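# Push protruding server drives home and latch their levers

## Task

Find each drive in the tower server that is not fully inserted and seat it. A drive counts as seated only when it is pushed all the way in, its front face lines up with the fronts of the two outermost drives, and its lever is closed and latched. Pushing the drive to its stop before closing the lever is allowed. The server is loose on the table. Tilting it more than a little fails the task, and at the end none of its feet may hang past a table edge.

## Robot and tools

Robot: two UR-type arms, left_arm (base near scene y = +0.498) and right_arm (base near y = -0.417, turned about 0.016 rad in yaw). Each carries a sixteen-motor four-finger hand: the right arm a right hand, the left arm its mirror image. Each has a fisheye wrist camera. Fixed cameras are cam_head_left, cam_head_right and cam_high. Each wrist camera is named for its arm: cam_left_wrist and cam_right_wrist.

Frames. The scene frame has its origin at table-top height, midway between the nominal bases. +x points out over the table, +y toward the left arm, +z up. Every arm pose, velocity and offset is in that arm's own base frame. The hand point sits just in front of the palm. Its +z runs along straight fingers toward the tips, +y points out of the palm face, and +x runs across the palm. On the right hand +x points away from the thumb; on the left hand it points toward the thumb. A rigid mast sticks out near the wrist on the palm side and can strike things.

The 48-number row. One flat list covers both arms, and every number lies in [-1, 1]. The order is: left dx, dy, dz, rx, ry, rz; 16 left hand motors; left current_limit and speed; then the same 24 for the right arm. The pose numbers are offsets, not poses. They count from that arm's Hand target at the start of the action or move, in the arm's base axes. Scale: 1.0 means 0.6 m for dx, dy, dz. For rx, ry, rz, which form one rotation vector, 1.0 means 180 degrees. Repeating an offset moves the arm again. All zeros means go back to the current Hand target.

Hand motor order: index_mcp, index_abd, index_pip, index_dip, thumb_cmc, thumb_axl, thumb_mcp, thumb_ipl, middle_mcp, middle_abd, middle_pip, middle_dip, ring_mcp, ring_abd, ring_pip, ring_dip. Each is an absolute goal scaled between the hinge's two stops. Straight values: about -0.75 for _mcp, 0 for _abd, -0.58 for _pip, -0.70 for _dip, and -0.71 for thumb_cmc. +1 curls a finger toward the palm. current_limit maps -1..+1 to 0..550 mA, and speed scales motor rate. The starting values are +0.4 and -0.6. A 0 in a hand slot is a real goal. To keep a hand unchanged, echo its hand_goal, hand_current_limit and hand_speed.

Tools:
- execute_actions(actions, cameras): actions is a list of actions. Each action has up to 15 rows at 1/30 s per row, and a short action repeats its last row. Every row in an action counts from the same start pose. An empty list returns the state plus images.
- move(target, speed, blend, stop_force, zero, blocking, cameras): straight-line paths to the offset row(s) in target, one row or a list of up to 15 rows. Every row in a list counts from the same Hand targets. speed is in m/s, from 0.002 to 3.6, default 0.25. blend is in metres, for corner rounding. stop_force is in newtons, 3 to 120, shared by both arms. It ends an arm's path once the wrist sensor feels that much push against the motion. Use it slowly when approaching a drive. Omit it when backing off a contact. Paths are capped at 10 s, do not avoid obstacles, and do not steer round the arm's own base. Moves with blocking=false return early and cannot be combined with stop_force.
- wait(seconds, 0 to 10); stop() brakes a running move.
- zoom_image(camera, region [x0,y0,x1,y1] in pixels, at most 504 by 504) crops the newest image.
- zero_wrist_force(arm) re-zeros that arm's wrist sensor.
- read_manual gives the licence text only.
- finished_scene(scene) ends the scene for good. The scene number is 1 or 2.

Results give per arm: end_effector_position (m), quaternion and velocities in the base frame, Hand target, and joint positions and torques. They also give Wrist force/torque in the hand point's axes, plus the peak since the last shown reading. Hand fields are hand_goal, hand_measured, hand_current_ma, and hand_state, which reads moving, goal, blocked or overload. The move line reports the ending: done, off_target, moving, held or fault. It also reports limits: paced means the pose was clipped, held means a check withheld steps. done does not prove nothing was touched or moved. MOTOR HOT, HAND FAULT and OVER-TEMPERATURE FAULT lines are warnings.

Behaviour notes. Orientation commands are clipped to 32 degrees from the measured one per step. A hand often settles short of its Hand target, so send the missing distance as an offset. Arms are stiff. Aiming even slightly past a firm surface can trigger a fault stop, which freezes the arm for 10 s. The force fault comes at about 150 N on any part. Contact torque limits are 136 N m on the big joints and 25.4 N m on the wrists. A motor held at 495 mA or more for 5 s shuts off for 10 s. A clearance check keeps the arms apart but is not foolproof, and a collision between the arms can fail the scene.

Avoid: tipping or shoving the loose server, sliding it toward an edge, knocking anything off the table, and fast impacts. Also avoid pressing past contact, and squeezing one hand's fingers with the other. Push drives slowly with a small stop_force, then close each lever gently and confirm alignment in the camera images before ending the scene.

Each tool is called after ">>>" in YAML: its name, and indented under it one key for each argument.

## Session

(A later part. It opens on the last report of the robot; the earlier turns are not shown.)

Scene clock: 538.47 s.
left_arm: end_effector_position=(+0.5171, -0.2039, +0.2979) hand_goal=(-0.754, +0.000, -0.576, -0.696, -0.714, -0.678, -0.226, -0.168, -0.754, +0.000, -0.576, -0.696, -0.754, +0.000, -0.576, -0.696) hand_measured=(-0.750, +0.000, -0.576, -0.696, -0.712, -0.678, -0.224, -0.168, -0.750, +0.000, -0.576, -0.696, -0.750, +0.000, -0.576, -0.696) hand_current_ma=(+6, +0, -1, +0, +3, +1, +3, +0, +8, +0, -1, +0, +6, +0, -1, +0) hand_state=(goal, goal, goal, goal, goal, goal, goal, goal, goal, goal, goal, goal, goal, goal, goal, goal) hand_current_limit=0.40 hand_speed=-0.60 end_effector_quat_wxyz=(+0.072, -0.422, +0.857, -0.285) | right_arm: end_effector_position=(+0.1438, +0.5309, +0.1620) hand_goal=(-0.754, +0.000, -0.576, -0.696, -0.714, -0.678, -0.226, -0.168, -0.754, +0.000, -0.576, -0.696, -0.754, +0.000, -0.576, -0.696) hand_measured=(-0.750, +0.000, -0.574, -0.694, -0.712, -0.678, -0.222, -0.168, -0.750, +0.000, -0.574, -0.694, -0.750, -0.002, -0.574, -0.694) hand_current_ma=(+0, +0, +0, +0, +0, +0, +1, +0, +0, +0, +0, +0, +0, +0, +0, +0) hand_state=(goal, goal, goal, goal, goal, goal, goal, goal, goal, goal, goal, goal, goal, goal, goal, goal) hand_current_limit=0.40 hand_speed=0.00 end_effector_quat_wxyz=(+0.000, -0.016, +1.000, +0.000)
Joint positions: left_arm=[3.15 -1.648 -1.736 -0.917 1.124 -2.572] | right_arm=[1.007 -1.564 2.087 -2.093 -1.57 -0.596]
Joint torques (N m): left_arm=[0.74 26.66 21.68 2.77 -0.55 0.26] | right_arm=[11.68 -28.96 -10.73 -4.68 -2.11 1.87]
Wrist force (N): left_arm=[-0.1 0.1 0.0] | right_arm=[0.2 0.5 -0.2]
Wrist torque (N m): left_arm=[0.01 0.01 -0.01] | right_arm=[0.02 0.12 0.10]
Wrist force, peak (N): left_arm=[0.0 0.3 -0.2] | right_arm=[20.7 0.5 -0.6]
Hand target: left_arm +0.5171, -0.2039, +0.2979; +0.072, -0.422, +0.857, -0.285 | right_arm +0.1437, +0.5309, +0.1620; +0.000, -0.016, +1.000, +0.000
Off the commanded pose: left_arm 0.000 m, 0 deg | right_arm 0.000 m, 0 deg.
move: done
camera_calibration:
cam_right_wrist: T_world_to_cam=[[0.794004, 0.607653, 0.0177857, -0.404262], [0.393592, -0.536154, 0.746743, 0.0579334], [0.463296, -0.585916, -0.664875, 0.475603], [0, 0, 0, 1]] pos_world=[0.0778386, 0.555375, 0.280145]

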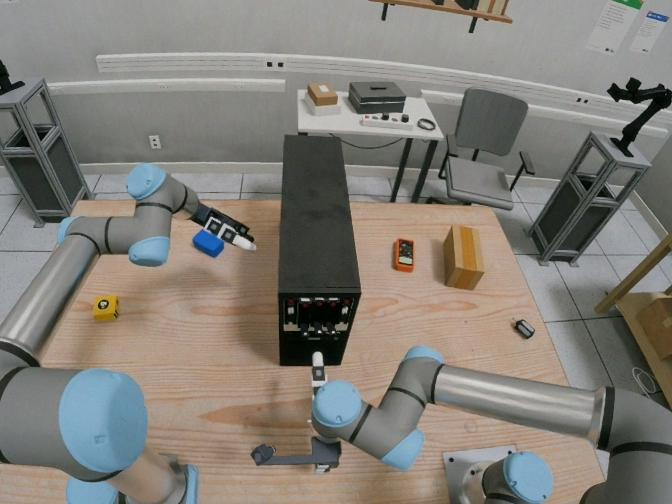

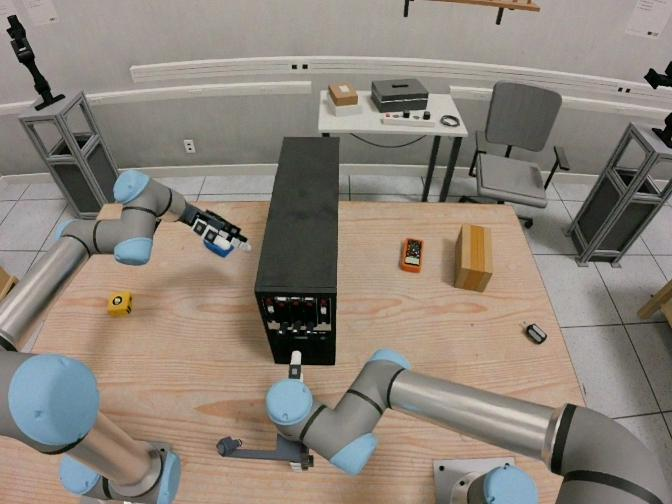

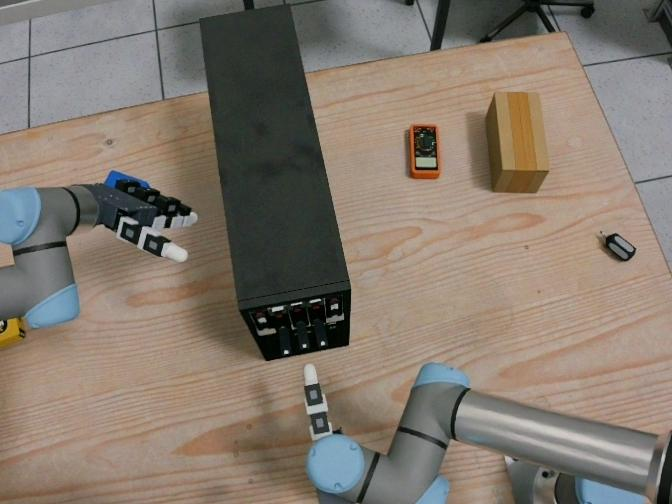

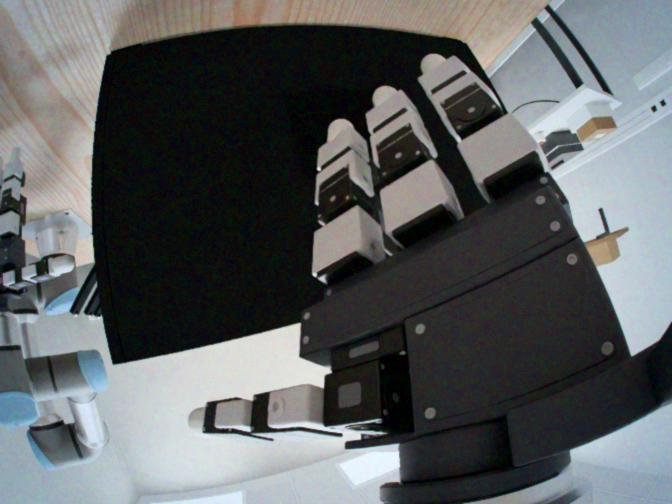

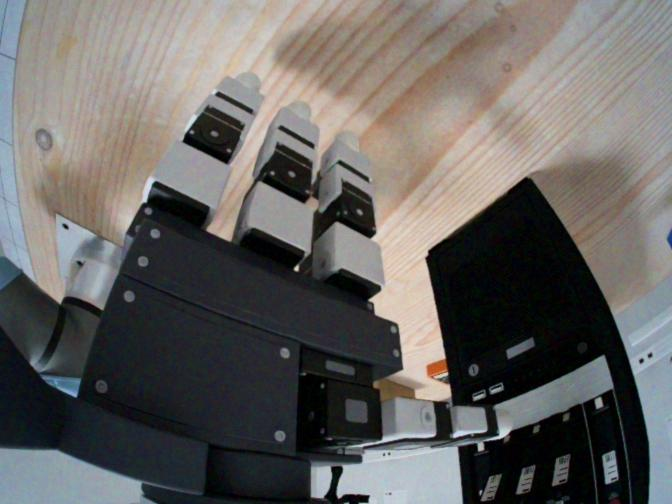

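>>> move:
  target:
    - [0,0,0,0,0,0,-0.754,0,-0.576,-0.696,-0.714,-0.678,-0.226,-0.168,-0.754,0,-0.576,-0.696,-0.754,0,-0.576,-0.696,0.4,-0.6,-0.05,-0.0016,0,0,0,0,-0.754,0,-0.576,-0.696,-0.714,-0.678,-0.226,-0.168,-0.754,0,-0.576,-0.696,-0.754,0,-0.576,-0.696,0.4,0.0]
    - [0,0,0,0,0,0,-0.754,0,-0.576,-0.696,-0.714,-0.678,-0.226,-0.168,-0.754,0,-0.576,-0.696,-0.754,0,-0.576,-0.696,0.4,-0.6,-0.05,-0.0016,0.09,0,0,0,-0.754,0,-0.576,-0.696,-0.714,-0.678,-0.226,-0.168,-0.754,0,-0.576,-0.696,-0.754,0,-0.576,-0.696,0.4,0.0]
    - [0,0,0,0,0,0,-0.754,0,-0.576,-0.696,-0.714,-0.678,-0.226,-0.168,-0.754,0,-0.576,-0.696,-0.754,0,-0.576,-0.696,0.4,-0.6,0.01,0.0003,0.09,0,0,0,-0.754,0,-0.576,-0.696,-0.714,-0.678,-0.226,-0.168,-0.754,0,-0.576,-0.696,-0.754,0,-0.576,-0.696,0.4,0.0]
  speed: 0.08
  stop_force: 10
  cameras: ["all"]

>>> zoom_image:
  camera: "cam_high"
  region: [235, 290, 355, 370]

>>> zoom_image:
  camera: "cam_left_wrist"
  region: [60, 240, 140, 340]

>>> zoom_image:
  camera: "cam_head_right"
  region: [250, 280, 350, 360]

>>> zoom_image:
  camera: "cam_right_wrist"
  region: [460, 340, 672, 504]

Scene clock: 568.83 s.
left_arm: end_effector_position=(+0.5171, -0.2039, +0.2979) hand_goal=(-0.754, +0.000, -0.576, -0.696, -0.714, -0.678, -0.226, -0.168, -0.754, +0.000, -0.576, -0.696, -0.754, +0.000, -0.576, -0.696) hand_measured=(-0.750, +0.000, -0.576, -0.696, -0.712, -0.678, -0.224, -0.168, -0.750, +0.000, -0.576, -0.696, -0.750, +0.000, -0.576, -0.696) hand_current_ma=(+6, +0, -1, +0, +3, +1, +3, +0, +8, +0, -1, +0, +6, +0, -1, +0) hand_state=(goal, goal, goal, goal, goal, goal, goal, goal, goal, goal, goal, goal, goal, goal, goal, goal) hand_current_limit=0.40 hand_speed=-0.60 end_effector_quat_wxyz=(+0.072, -0.422, +0.857, -0.285) | right_arm: end_effector_position=(+0.1497, +0.5311, +0.2160) hand_goal=(-0.754, +0.000, -0.576, -0.696, -0.714, -0.678, -0.226, -0.168, -0.754, +0.000, -0.576, -0.696, -0.754, +0.000, -0.576, -0.696) hand_measured=(-0.750, +0.000, -0.574, -0.694, -0.712, -0.678, -0.222, -0.168, -0.752, +0.000, -0.574, -0.694, -0.750, -0.002, -0.574, -0.694) hand_current_ma=(+0, +0, +0, +0, +0, +0, +1, +0, +0, +0, +0, +0, +0, +0, +0, +0) hand_state=(goal, goal, goal, goal, goal, goal, goal, goal, goal, goal, goal, goal, goal, goal, goal, goal) hand_current_limit=0.40 hand_speed=0.00 end_effector_quat_wxyz=(+0.000, -0.016, +1.000, +0.000)
Joint positions: left_arm=[3.15 -1.648 -1.736 -0.917 1.124 -2.572] | right_arm=[0.996 -1.621 1.989 -1.939 -1.57 -0.607]
Joint torques (N m): left_arm=[-0.65 27.12 22.06 2.69 -0.13 0.34] | right_arm=[-7.98 -11.65 -27.31 -5.43 1.82 -1.74]
Wrist force (N): left_arm=[-0.1 -0.1 0.0] | right_arm=[0.2 0.5 -0.5]
Wrist torque (N m): left_arm=[-0.01 0.01 -0.01] | right_arm=[0.08 0.11 0.24]
Wrist force, peak (N): left_arm=[0.5 0.1 0.0] | right_arm=[0.8 0.2 -1.3]
Hand target: left_arm +0.5171, -0.2039, +0.2979; +0.072, -0.422, +0.857, -0.285 | right_arm +0.1497, +0.5311, +0.2160; +0.000, -0.016, +1.000, +0.000
Off the commanded pose: left_arm 0.000 m, 0 deg | right_arm 0.000 m, 0 deg.
move: done
camera_calibration:
cam_right_wrist: T_world_to_cam=[[0.794003, 0.607653, 0.0177854, -0.410027], [0.393593, -0.536153, 0.746743, 0.0154688], [0.463296, -0.585916, -0.664875, 0.508823], [0, 0, 0, 1]] pos_world=[0.0837386, 0.555575, 0.334045]

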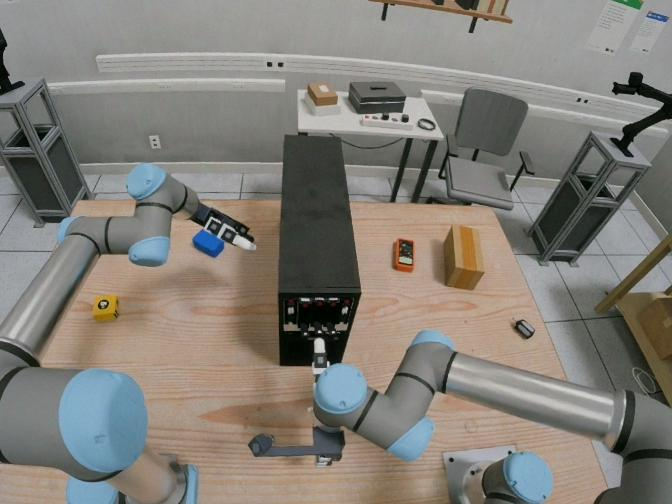

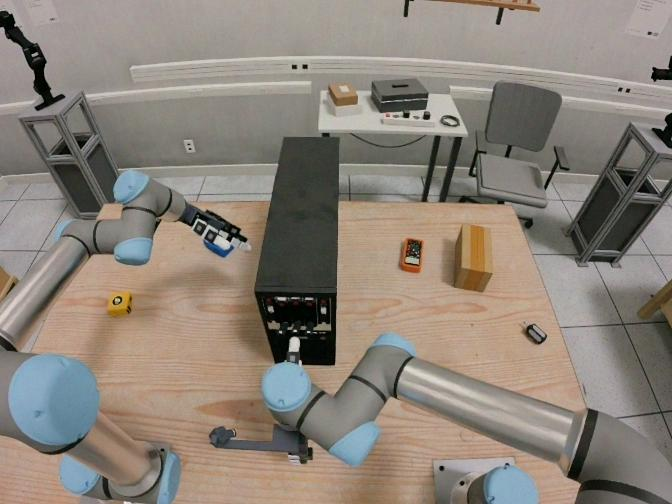

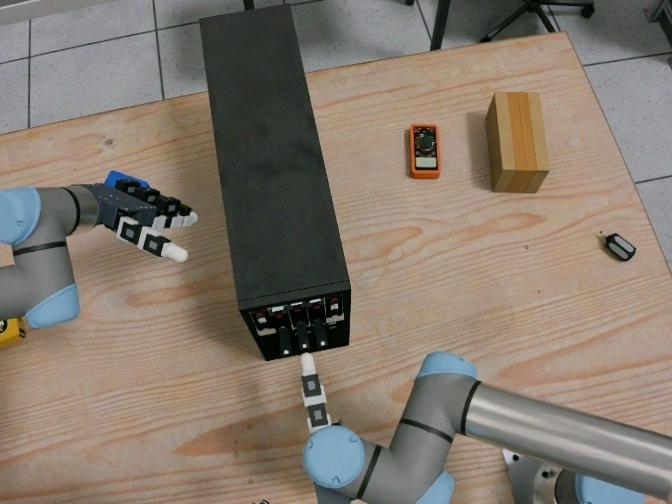

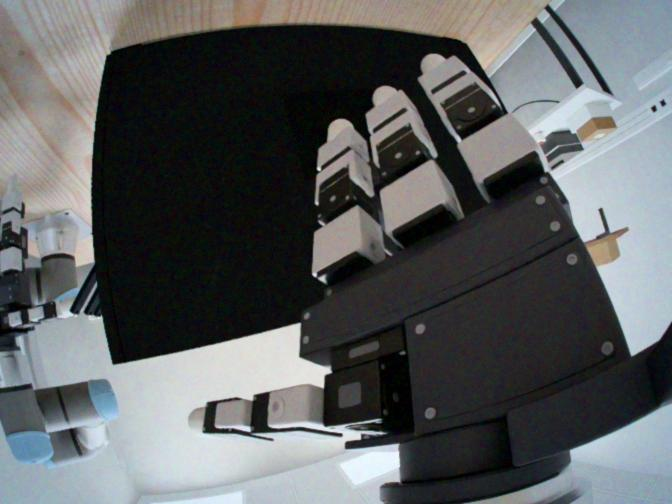

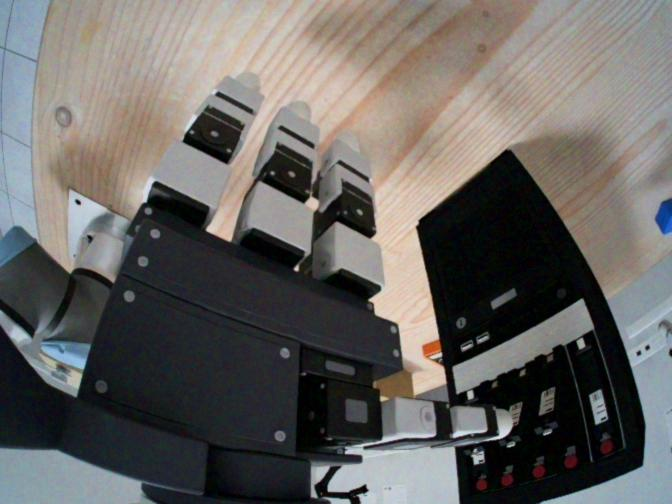

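Scaled by 4.200 from the camera's 672x504 image, which has a finer 960x720 frame.

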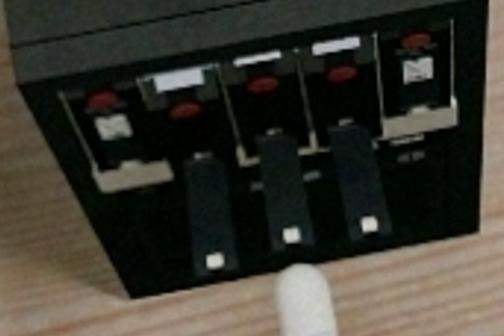

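Scaled by 5.040 from the camera's 672x504 image, which has a finer 960x720 frame.

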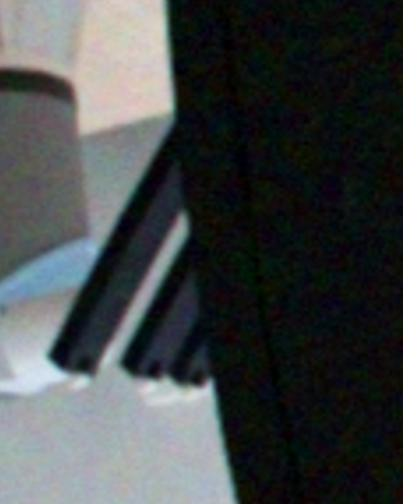

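Scaled by 5.040 from the camera's 672x504 image, which has a finer 960x720 frame.

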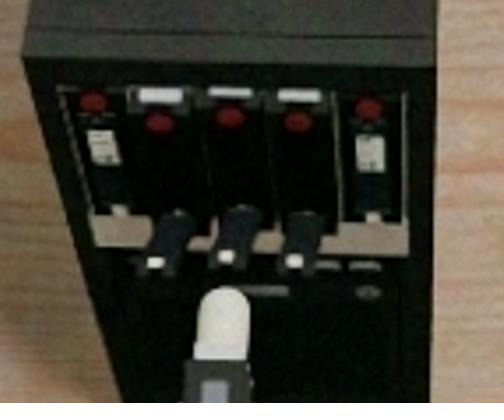

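Scaled by 2.377 from the camera's 672x504 image, which has a finer 960x720 frame.

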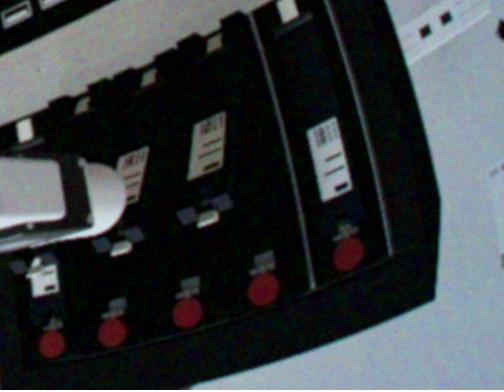

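>>> move:
  target:
    - [0,0,0,0,0,0,-0.754,0,-0.576,-0.696,-0.714,-0.678,-0.226,-0.168,-0.754,0,-0.576,-0.696,-0.754,0,-0.576,-0.696,0.4,-0.6,0.14,0.0045,0,0,0,0,-0.754,0,-0.576,-0.696,-0.714,-0.678,-0.226,-0.168,-0.754,0,-0.576,-0.696,-0.754,0,-0.576,-0.696,0.4,0.0]
  speed: 0.02
  stop_force: 30
  cameras: ["all"]

>>> zoom_image:
  camera: "cam_high"
  region: [235, 290, 355, 370]

>>> zoom_image:
  camera: "cam_left_wrist"
  region: [60, 240, 140, 340]

>>> zoom_image:
  camera: "cam_head_right"
  region: [250, 280, 350, 360]

>>> zoom_image:
  camera: "cam_right_wrist"
  region: [440, 340, 652, 504]

Scene clock: 586.47 s.
left_arm: end_effector_position=(+0.5171, -0.2039, +0.2979) hand_goal=(-0.754, +0.000, -0.576, -0.696, -0.714, -0.678, -0.226, -0.168, -0.754, +0.000, -0.576, -0.696, -0.754, +0.000, -0.576, -0.696) hand_measured=(-0.750, +0.000, -0.576, -0.696, -0.712, -0.678, -0.224, -0.168, -0.750, +0.000, -0.576, -0.696, -0.750, +0.000, -0.576, -0.696) hand_current_ma=(+6, +0, -1, +0, +3, +1, +3, +0, +8, +0, -1, +0, +6, +0, -1, +0) hand_state=(goal, goal, goal, goal, goal, goal, goal, goal, goal, goal, goal, goal, goal, goal, goal, goal) hand_current_limit=0.40 hand_speed=-0.60 end_effector_quat_wxyz=(+0.072, -0.422, +0.857, -0.285) | right_arm: end_effector_position=(+0.2159, +0.5332, +0.2160) hand_goal=(-0.754, +0.000, -0.576, -0.696, -0.714, -0.678, -0.226, -0.168, -0.754, +0.000, -0.576, -0.696, -0.754, +0.000, -0.576, -0.696) hand_measured=(-0.750, +0.000, -0.574, -0.694, -0.714, -0.678, -0.244, -0.178, -0.752, +0.000, -0.574, -0.694, -0.750, -0.002, -0.574, -0.694) hand_current_ma=(+0, +0, +0, +0, +0, +0, -15, -6, +0, +0, +0, +0, +0, +0, +0, +0) hand_state=(goal, goal, goal, goal, goal, goal, goal, goal, goal, goal, goal, goal, goal, goal, goal, goal) hand_current_limit=0.40 hand_speed=0.00 end_effector_quat_wxyz=(+0.000, -0.016, +1.000, +0.000)
Joint positions: left_arm=[3.15 -1.648 -1.736 -0.917 1.124 -2.572] | right_arm=[0.882 -1.56 1.93 -1.94 -1.57 -0.721]
Joint torques (N m): left_arm=[0.2 26.65 22.92 2.59 -0.19 0.11] | right_arm=[-3.94 -26.58 -17.22 -8.39 -5.69 2.06]
Wrist force (N): left_arm=[-0.1 0.2 -0.1] | right_arm=[32.2 0.3 -0.6]
Wrist torque (N m): left_arm=[0.02 0.00 -0.01] | right_arm=[0.04 -2.97 2.44]
Wrist force, peak (N): left_arm=[-0.1 0.4 -0.1] | right_arm=[48.9 0.3 -0.3]
Hand target: left_arm +0.5171, -0.2039, +0.2979; +0.072, -0.422, +0.857, -0.285 | right_arm +0.2159, +0.5332, +0.2160; +0.000, -0.016, +1.000, +0.000 (not the last commanded pose)
Off the commanded pose: left_arm 0.000 m, 0 deg | right_arm 0.018 m, 0 deg.
move: contact (right_arm)
camera_calibration:
cam_right_wrist: T_world_to_cam=[[0.794003, 0.607653, 0.0177854, -0.463866], [0.393593, -0.536153, 0.746743, -0.0094611], [0.463296, -0.585916, -0.664875, 0.479383], [0, 0, 0, 1]] pos_world=[0.149939, 0.557675, 0.334045]

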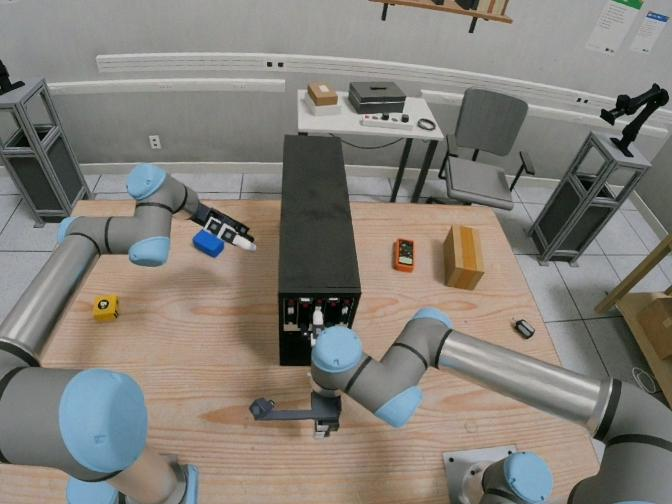

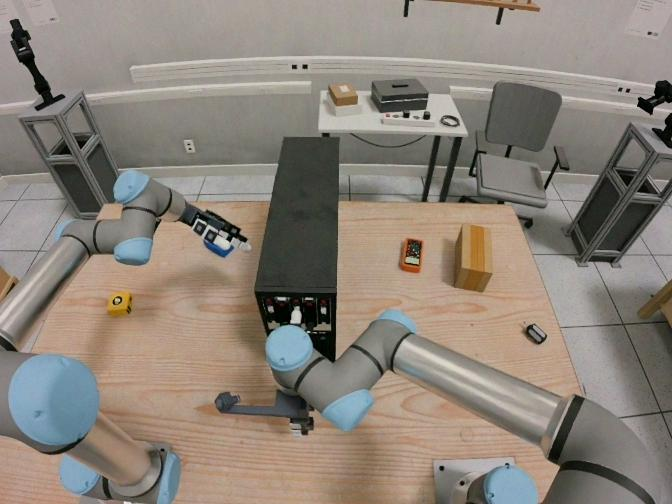

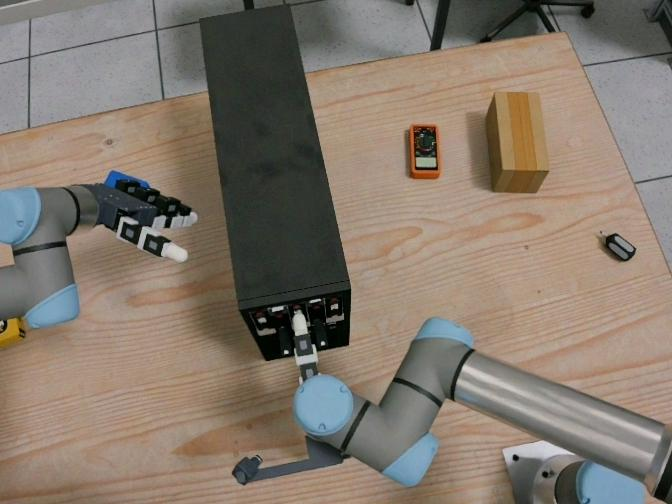

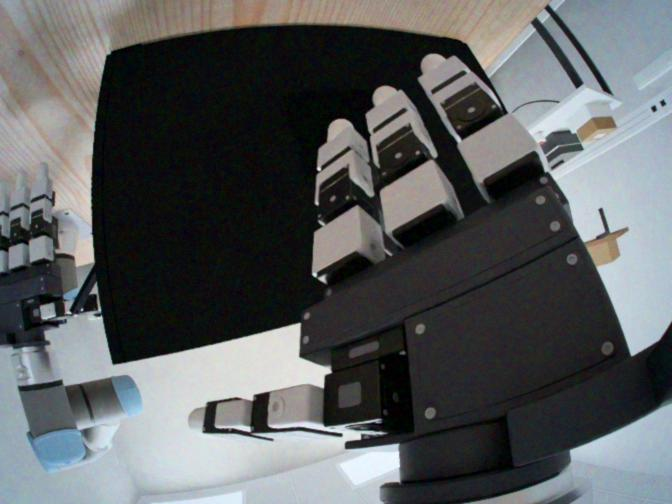

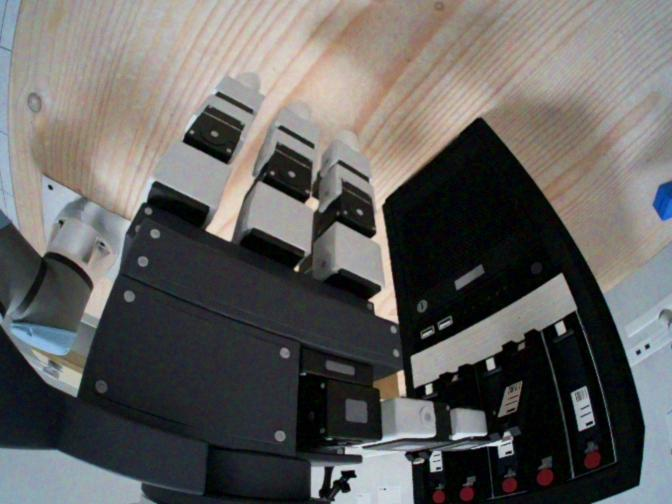

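Scaled by 4.200 from the camera's 672x504 image, which has a finer 960x720 frame.

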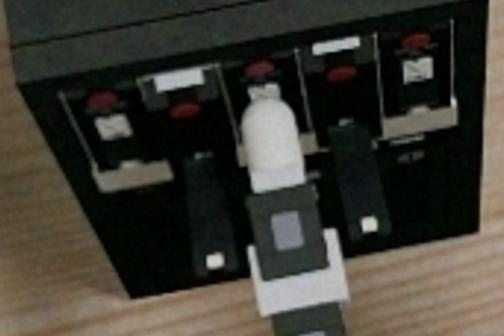

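Scaled by 5.040 from the camera's 672x504 image, which has a finer 960x720 frame.

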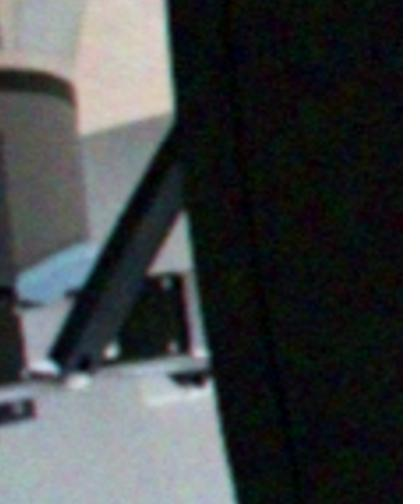

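Scaled by 5.040 from the camera's 672x504 image, which has a finer 960x720 frame.

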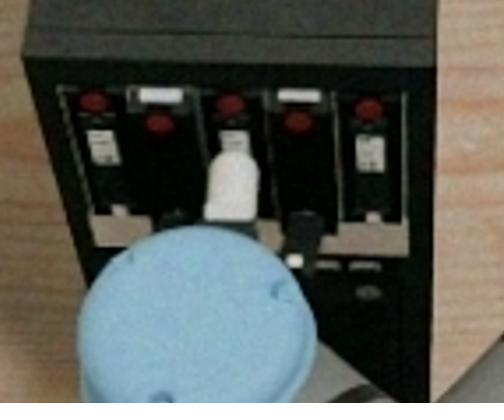

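Scaled by 2.377 from the camera's 672x504 image, which has a finer 960x720 frame.

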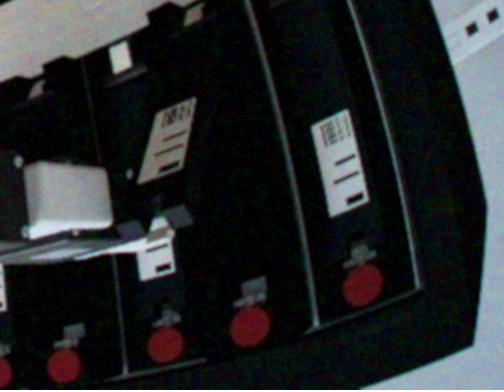

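>>> move:
  target:
    - [0,0,0,0,0,0,-0.754,0,-0.576,-0.696,-0.714,-0.678,-0.226,-0.168,-0.754,0,-0.576,-0.696,-0.754,0,-0.576,-0.696,0.4,-0.6,-0.18,-0.0058,0,0,0,0,-0.754,0,-0.576,-0.696,-0.714,-0.678,-0.226,-0.168,-0.754,0,-0.576,-0.696,-0.754,0,-0.576,-0.696,0.4,0.0]
  speed: 0.1
  cameras: ["all"]

>>> zoom_image:
  camera: "cam_high"
  region: [235, 290, 355, 370]

>>> zoom_image:
  camera: "cam_left_wrist"
  region: [60, 240, 140, 340]

>>> zoom_image:
  camera: "cam_head_right"
  region: [250, 280, 350, 360]

>>> zoom_image:
  camera: "cam_right_wrist"
  region: [460, 340, 672, 504]

Scene clock: 596.57 s.
left_arm: end_effector_position=(+0.5171, -0.2039, +0.2979) hand_goal=(-0.754, +0.000, -0.576, -0.696, -0.714, -0.678, -0.226, -0.168, -0.754, +0.000, -0.576, -0.696, -0.754, +0.000, -0.576, -0.696) hand_measured=(-0.750, +0.000, -0.576, -0.696, -0.712, -0.678, -0.224, -0.168, -0.750, +0.000, -0.576, -0.696, -0.750, +0.000, -0.576, -0.696) hand_current_ma=(+6, +0, -1, +0, +3, +1, +3, +0, +8, +0, -1, +0, +6, +0, -1, +0) hand_state=(goal, goal, goal, goal, goal, goal, goal, goal, goal, goal, goal, goal, goal, goal, goal, goal) hand_current_limit=0.40 hand_speed=-0.60 end_effector_quat_wxyz=(+0.072, -0.422, +0.857, -0.285) | right_arm: end_effector_position=(+0.1079, +0.5297, +0.2160) hand_goal=(-0.754, +0.000, -0.576, -0.696, -0.714, -0.678, -0.226, -0.168, -0.754, +0.000, -0.576, -0.696, -0.754, +0.000, -0.576, -0.696) hand_measured=(-0.750, +0.000, -0.574, -0.694, -0.712, -0.678, -0.224, -0.170, -0.752, +0.000, -0.574, -0.694, -0.750, -0.002, -0.574, -0.694) hand_current_ma=(+0, +0, +0, +0, +0, +0, +0, +0, +0, +0, +0, +0, +0, +0, +0, +0) hand_state=(goal, goal, goal, goal, goal, goal, goal, goal, goal, goal, goal, goal, goal, goal, goal, goal) hand_current_limit=0.40 hand_speed=0.00 end_effector_quat_wxyz=(+0.000, -0.016, +1.000, +0.000)
Joint positions: left_arm=[3.15 -1.648 -1.736 -0.917 1.124 -2.572] | right_arm=[1.076 -1.649 2.016 -1.937 -1.57 -0.527]
Joint torques (N m): left_arm=[1.14 26.73 22.3 2.79 -0.25 0.24] | right_arm=[7.61 -26.39 -13 -0.38 -2.18 1.49]
Wrist force (N): left_arm=[-0.1 0.0 -0.1] | right_arm=[0.1 0.3 -0.7]
Wrist torque (N m): left_arm=[0.01 0.00 -0.01] | right_arm=[0.06 0.14 0.07]
Wrist force, peak (N): left_arm=[0.0 0.4 -0.3] | right_arm=[32.4 0.7 -0.7]
Hand target: left_arm +0.5171, -0.2039, +0.2979; +0.072, -0.422, +0.857, -0.285 | right_arm +0.1079, +0.5297, +0.2160; +0.000, -0.016, +1.000, +0.000
Off the commanded pose: left_arm 0.000 m, 0 deg | right_arm 0.000 m, 0 deg.
move: done
camera_calibration:
cam_right_wrist: T_world_to_cam=[[0.793975, 0.607689, 0.0178259, -0.376098], [0.393617, -0.536185, 0.746707, 0.0311591], [0.463323, -0.58585, -0.664914, 0.527298], [0, 0, 0, 1]] pos_world=[0.0420386, 0.554175, 0.334045]

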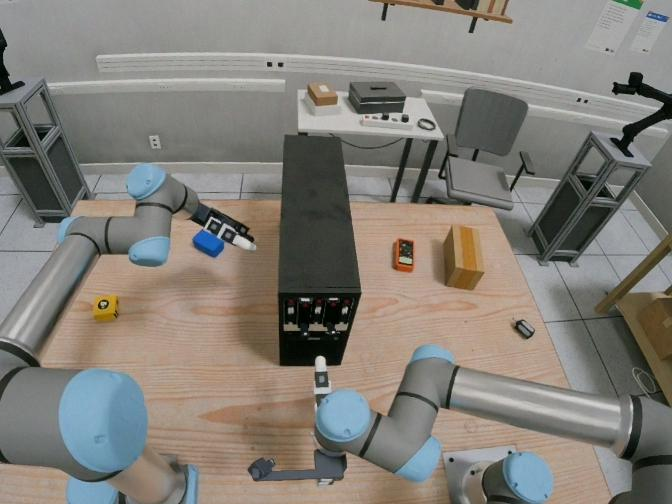

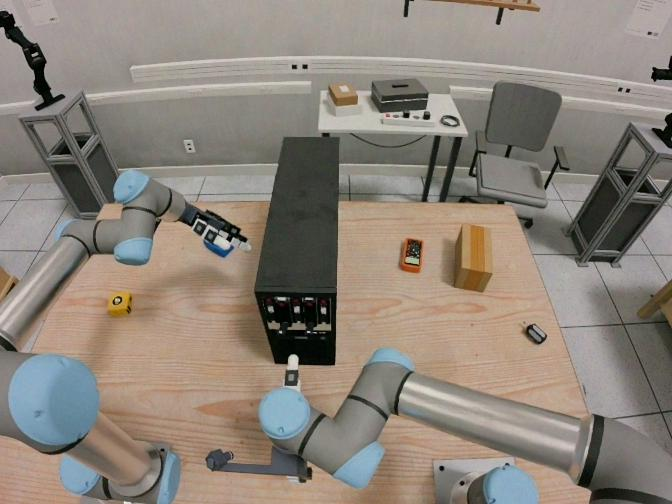

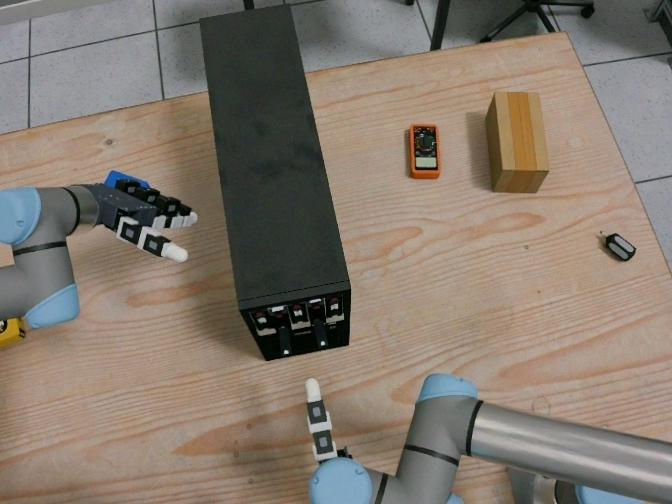

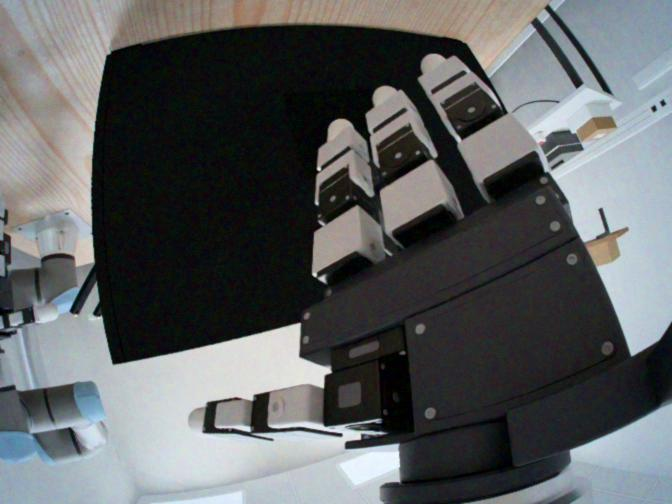

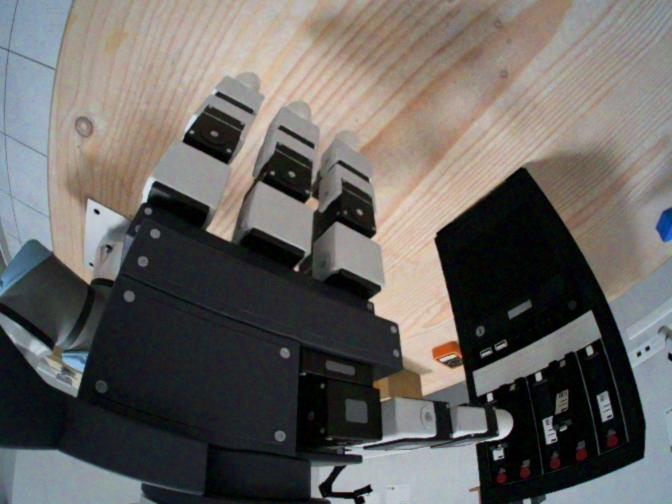

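Scaled by 4.200 from the camera's 672x504 image, which has a finer 960x720 frame.

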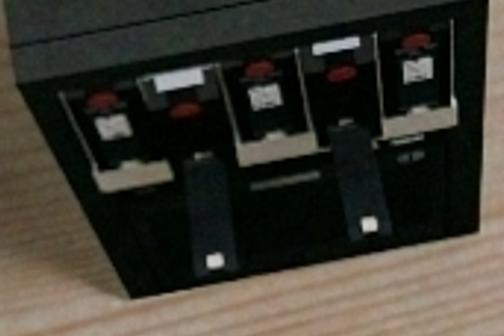

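Scaled by 5.040 from the camera's 672x504 image, which has a finer 960x720 frame.

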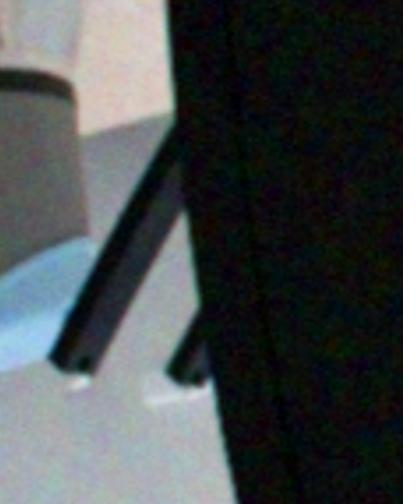

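Scaled by 5.040 from the camera's 672x504 image, which has a finer 960x720 frame.

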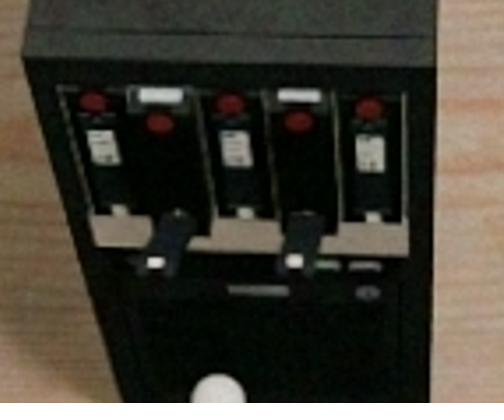

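Scaled by 2.377 from the camera's 672x504 image, which has a finer 960x720 frame.

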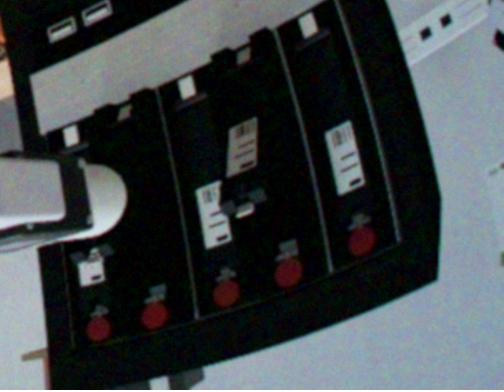

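>>> move:
  target:
    - [0,0,0,0,0,0,-0.754,0,-0.576,-0.696,-0.714,-0.678,-0.226,-0.168,-0.754,0,-0.576,-0.696,-0.754,0,-0.576,-0.696,0.4,-0.6,0.04,-0.049,0,0,0,0,-0.754,0,-0.576,-0.696,-0.714,-0.678,-0.226,-0.168,-0.754,0,-0.576,-0.696,-0.754,0,-0.576,-0.696,0.4,0.0]
    - [0,0,0,0,0,0,-0.754,0,-0.576,-0.696,-0.714,-0.678,-0.226,-0.168,-0.754,0,-0.576,-0.696,-0.754,0,-0.576,-0.696,0.4,-0.6,0.21,-0.0435,0,0,0,0,-0.754,0,-0.576,-0.696,-0.714,-0.678,-0.226,-0.168,-0.754,0,-0.576,-0.696,-0.754,0,-0.576,-0.696,0.4,0.0]
  speed: [0.1, 0.025]
  stop_force: 30
  cameras: ["cam_high"]

>>> zoom_image:
  camera: "cam_high"
  region: [235, 290, 355, 370]

Scene clock: 620.60 s.
left_arm: end_effector_position=(+0.5171, -0.2039, +0.2979) hand_goal=(-0.754, +0.000, -0.576, -0.696, -0.714, -0.678, -0.226, -0.168, -0.754, +0.000, -0.576, -0.696, -0.754, +0.000, -0.576, -0.696) hand_measured=(-0.750, +0.000, -0.576, -0.696, -0.712, -0.678, -0.224, -0.168, -0.750, +0.000, -0.576, -0.696, -0.750, +0.000, -0.576, -0.696) hand_current_ma=(+6, +0, -1, +0, +3, +1, +3, +0, +8, +0, -1, +0, +6, +0, -1, +0) hand_state=(goal, goal, goal, goal, goal, goal, goal, goal, goal, goal, goal, goal, goal, goal, goal, goal) hand_current_limit=0.40 hand_speed=-0.60 end_effector_quat_wxyz=(+0.072, -0.422, +0.857, -0.285) | right_arm: end_effector_position=(+0.1850, +0.5020, +0.2160) hand_goal=(-0.754, +0.000, -0.576, -0.696, -0.714, -0.678, -0.226, -0.168, -0.754, +0.000, -0.576, -0.696, -0.754, +0.000, -0.576, -0.696) hand_measured=(-0.750, +0.000, -0.574, -0.694, -0.714, -0.678, -0.222, -0.178, -0.752, +0.000, -0.574, -0.694, -0.750, -0.002, -0.574, -0.694) hand_current_ma=(+0, +0, +0, +0, +0, +0, +1, -6, +0, +0, +0, +0, +0, +0, +0, +0) hand_state=(goal, goal, goal, goal, goal, goal, goal, goal, goal, goal, goal, goal, goal, goal, goal, goal) hand_current_limit=0.40 hand_speed=0.00 end_effector_quat_wxyz=(+0.000, -0.016, +1.000, +0.000)
Joint positions: left_arm=[3.15 -1.648 -1.736 -0.917 1.124 -2.572] | right_arm=[0.891 -1.661 2.026 -1.936 -1.57 -0.712]
Joint torques (N m): left_arm=[0.09 25.76 22.81 2.78 -0.17 0.19] | right_arm=[-3.01 -23.81 -18.75 -5.96 -4.81 2.19]
Wrist force (N): left_arm=[0.1 0.1 -0.1] | right_arm=[31.7 0.8 1.2]
Wrist torque (N m): left_arm=[0.01 -0.02 0.00] | right_arm=[-0.03 -2.70 2.40]
Wrist force, peak (N): left_arm=[0.0 0.1 -0.4] | right_arm=[51.6 0.4 1.8]
Hand target: left_arm +0.5171, -0.2039, +0.2979; +0.072, -0.422, +0.857, -0.285 | right_arm +0.1850, +0.5020, +0.2160; +0.000, -0.016, +1.000, +0.000 (not the last commanded pose)
Off the commanded pose: left_arm 0.000 m, 0 deg | right_arm 0.049 m, 0 deg.
move: contact (right_arm); path passed 1 of 2 targets
Images, in order (width x height): cam_high 672x504.

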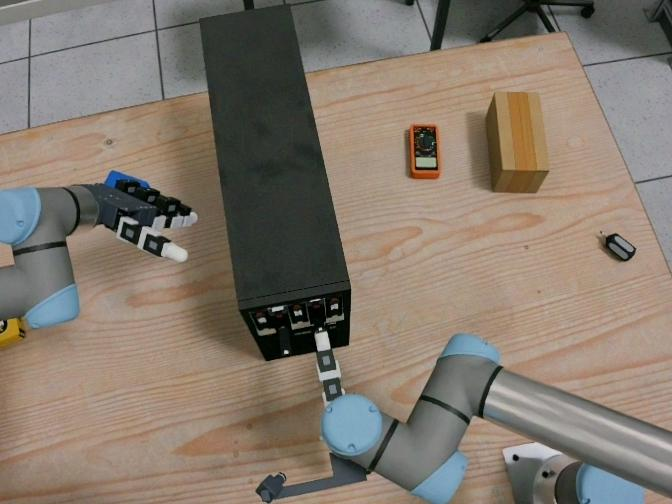

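Scaled by 4.200 from the camera's 672x504 image, which has a finer 960x720 frame.

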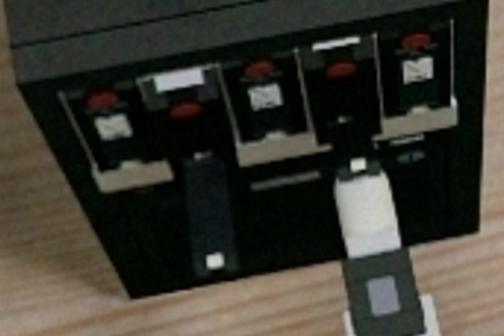

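>>> move:
  target:
    - [0,0,0,0,0,0,-0.754,0,-0.576,-0.696,-0.714,-0.678,-0.226,-0.168,-0.754,0,-0.576,-0.696,-0.754,0,-0.576,-0.696,0.4,-0.6,-0.097,-0.003,0,0,0,0,-0.754,0,-0.576,-0.696,-0.714,-0.678,-0.226,-0.168,-0.754,0,-0.576,-0.696,-0.754,0,-0.576,-0.696,0.4,0.0]
    - [0,0,0,0,0,0,-0.754,0,-0.576,-0.696,-0.714,-0.678,-0.226,-0.168,-0.754,0,-0.576,-0.696,-0.754,0,-0.576,-0.696,0.4,-0.6,-0.097,-0.003,-0.09,0,0,0,-0.754,0,-0.576,-0.696,-0.714,-0.678,-0.226,-0.168,-0.754,0,-0.576,-0.696,-0.754,0,-0.576,-0.696,0.4,0.0]
  speed: 0.1
  cameras: ["cam_high","cam_left_wrist"]

>>> zoom_image:
  camera: "cam_high"
  region: [235, 290, 355, 370]

>>> zoom_image:
  camera: "cam_left_wrist"
  region: [60, 240, 140, 340]

>>> move:
  target:
    - [0,0,0,0,0,0,-0.754,0,-0.576,-0.696,-0.714,-0.678,-0.226,-0.168,-0.754,0,-0.576,-0.696,-0.754,0,-0.576,-0.696,0.4,-0.6,0.165,0.005,0,0,0,0,-0.754,0,-0.576,-0.696,-0.714,-0.678,-0.226,-0.168,-0.754,0,-0.576,-0.696,-0.754,0,-0.576,-0.696,0.4,0.0]
  speed: 0.025
  stop_force: 18
  cameras: ["cam_high"]

>>> zoom_image:
  camera: "cam_high"
  region: [235, 290, 355, 370]

Scene clock: 640.90 s.
left_arm: end_effector_position=(+0.5171, -0.2039, +0.2979) hand_goal=(-0.754, +0.000, -0.576, -0.696, -0.714, -0.678, -0.226, -0.168, -0.754, +0.000, -0.576, -0.696, -0.754, +0.000, -0.576, -0.696) hand_measured=(-0.750, +0.000, -0.576, -0.696, -0.712, -0.678, -0.224, -0.168, -0.750, +0.000, -0.576, -0.696, -0.750, +0.000, -0.576, -0.696) hand_current_ma=(+6, +0, -1, +0, +3, +1, +3, +0, +8, +0, -1, +0, +6, +0, -1, +0) hand_state=(goal, goal, goal, goal, goal, goal, goal, goal, goal, goal, goal, goal, goal, goal, goal, goal) hand_current_limit=0.40 hand_speed=-0.60 end_effector_quat_wxyz=(+0.072, -0.422, +0.857, -0.285) | right_arm: end_effector_position=(+0.1269, +0.5002, +0.1621) hand_goal=(-0.754, +0.000, -0.576, -0.696, -0.714, -0.678, -0.226, -0.168, -0.754, +0.000, -0.576, -0.696, -0.754, +0.000, -0.576, -0.696) hand_measured=(-0.750, +0.000, -0.574, -0.694, -0.712, -0.678, -0.216, -0.164, -0.752, +0.000, -0.574, -0.694, -0.750, -0.002, -0.574, -0.694) hand_current_ma=(+0, +0, +0, +0, +0, +0, +6, +1, +0, +0, +0, +0, +0, +0, +0, +0) hand_state=(goal, goal, goal, goal, goal, goal, goal, goal, goal, goal, goal, goal, goal, goal, goal, goal) hand_current_limit=0.40 hand_speed=0.00 end_effector_quat_wxyz=(+0.000, -0.016, +1.000, +0.000)
Joint positions: left_arm=[3.15 -1.648 -1.736 -0.917 1.124 -2.572] | right_arm=[1.001 -1.65 2.168 -2.089 -1.57 -0.601]
Joint torques (N m): left_arm=[1.81 25.19 22.9 2.78 -0.09 0.36] | right_arm=[8.76 -7.73 -11.02 -5.53 0.61 1.64]
Wrist force (N): left_arm=[0.1 0.0 -0.2] | right_arm=[0.0 0.7 -0.7]
Wrist torque (N m): left_arm=[0.02 -0.02 0.00] | right_arm=[0.11 0.13 0.06]
Wrist force, peak (N): left_arm=[0.1 0.3 -0.3] | right_arm=[32.1 0.6 0.8]
Hand target: left_arm +0.5171, -0.2039, +0.2979; +0.072, -0.422, +0.857, -0.285 | right_arm +0.1268, +0.5002, +0.1620; +0.000, -0.016, +1.000, +0.000
Off the commanded pose: left_arm 0.000 m, 0 deg | right_arm 0.000 m, 0 deg.
move: done
Images, in order (width x height): cam_high 672x504, cam_left_wrist 672x504.

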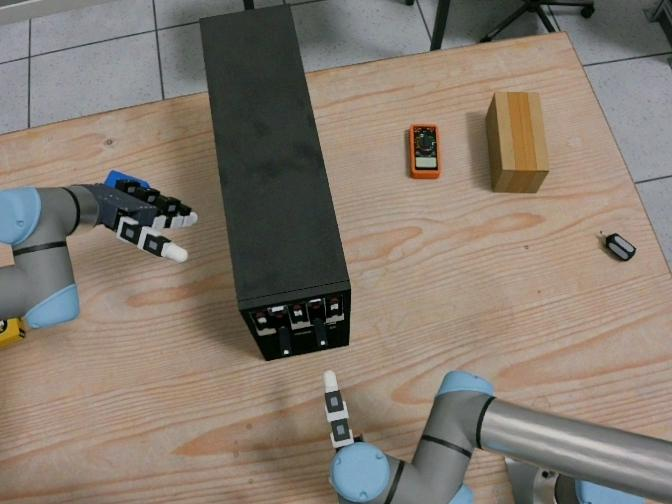

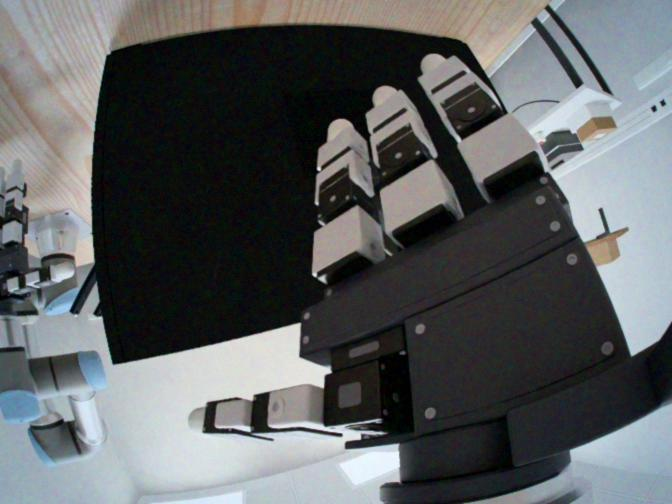

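Scaled by 4.200 from the camera's 672x504 image, which has a finer 960x720 frame.

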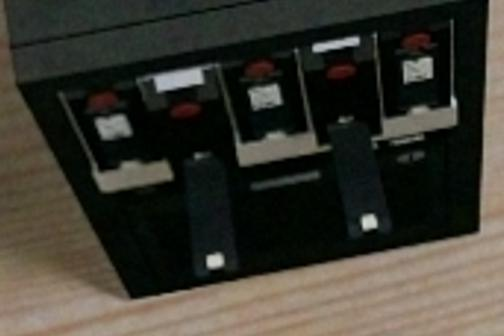

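Scaled by 5.040 from the camera's 672x504 image, which has a finer 960x720 frame.

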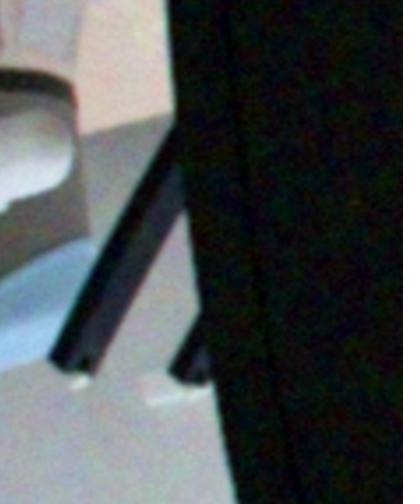

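Scene clock: 645.67 s.
left_arm: end_effector_position=(+0.5171, -0.2039, +0.2979) hand_goal=(-0.754, +0.000, -0.576, -0.696, -0.714, -0.678, -0.226, -0.168, -0.754, +0.000, -0.576, -0.696, -0.754, +0.000, -0.576, -0.696) hand_measured=(-0.750, +0.000, -0.576, -0.696, -0.712, -0.678, -0.224, -0.168, -0.750, +0.000, -0.576, -0.696, -0.750, +0.000, -0.576, -0.696) hand_current_ma=(+6, +0, -1, +0, +3, +1, +3, +0, +8, +0, -1, +0, +6, +0, -1, +0) hand_state=(goal, goal, goal, goal, goal, goal, goal, goal, goal, goal, goal, goal, goal, goal, goal, goal) hand_current_limit=0.40 hand_speed=-0.60 end_effector_quat_wxyz=(+0.072, -0.422, +0.857, -0.285) | right_arm: end_effector_position=(+0.2163, +0.5029, +0.1620) hand_goal=(-0.754, +0.000, -0.576, -0.696, -0.714, -0.678, -0.226, -0.168, -0.754, +0.000, -0.576, -0.696, -0.754, +0.000, -0.576, -0.696) hand_measured=(-0.750, +0.000, -0.574, -0.694, -0.714, -0.678, -0.196, -0.156, -0.752, +0.000, -0.574, -0.694, -0.750, -0.002, -0.574, -0.694) hand_current_ma=(+0, +0, +0, +0, +0, +0, +38, +8, +0, +0, +0, +0, +0, +0, +0, +0) hand_state=(goal, goal, goal, goal, goal, goal, blocked, goal, goal, goal, goal, goal, goal, goal, goal, goal) hand_current_limit=0.40 hand_speed=0.00 end_effector_quat_wxyz=(+0.000, -0.016, +1.000, +0.000)
Joint positions: left_arm=[3.15 -1.648 -1.736 -0.917 1.124 -2.572] | right_arm=[0.837 -1.566 2.089 -2.093 -1.57 -0.765]
Joint torques (N m): left_arm=[0.6 25.43 22.74 2.55 -0.07 0.16] | right_arm=[2.67 -27.5 -14.41 -5 -3.79 1.76]
Wrist force (N): left_arm=[-0.1 0.0 0.1] | right_arm=[16.0 0.4 0.7]
Wrist torque (N m): left_arm=[-0.02 0.02 -0.02] | right_arm=[-0.08 -1.09 1.24]
Wrist force, peak (N): left_arm=[0.2 0.4 0.0] | right_arm=[39.8 0.7 -0.8]
Hand target: left_arm +0.5171, -0.2039, +0.2979; +0.072, -0.422, +0.857, -0.285 | right_arm +0.2163, +0.5029, +0.1620; +0.000, -0.016, +1.000, +0.000 (not the last commanded pose)
Off the commanded pose: left_arm 0.000 m, 0 deg | right_arm 0.010 m, 0 deg.
move: contact (right_arm)
Images, in order (width x height): cam_high 672x504.

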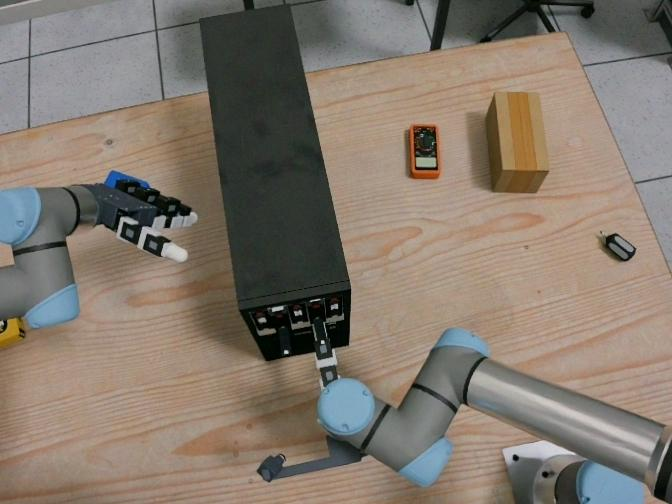

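Scaled by 4.200 from the camera's 672x504 image, which has a finer 960x720 frame.

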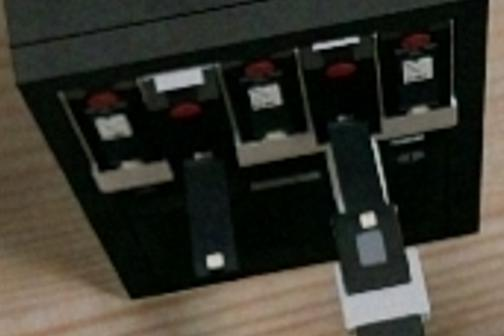

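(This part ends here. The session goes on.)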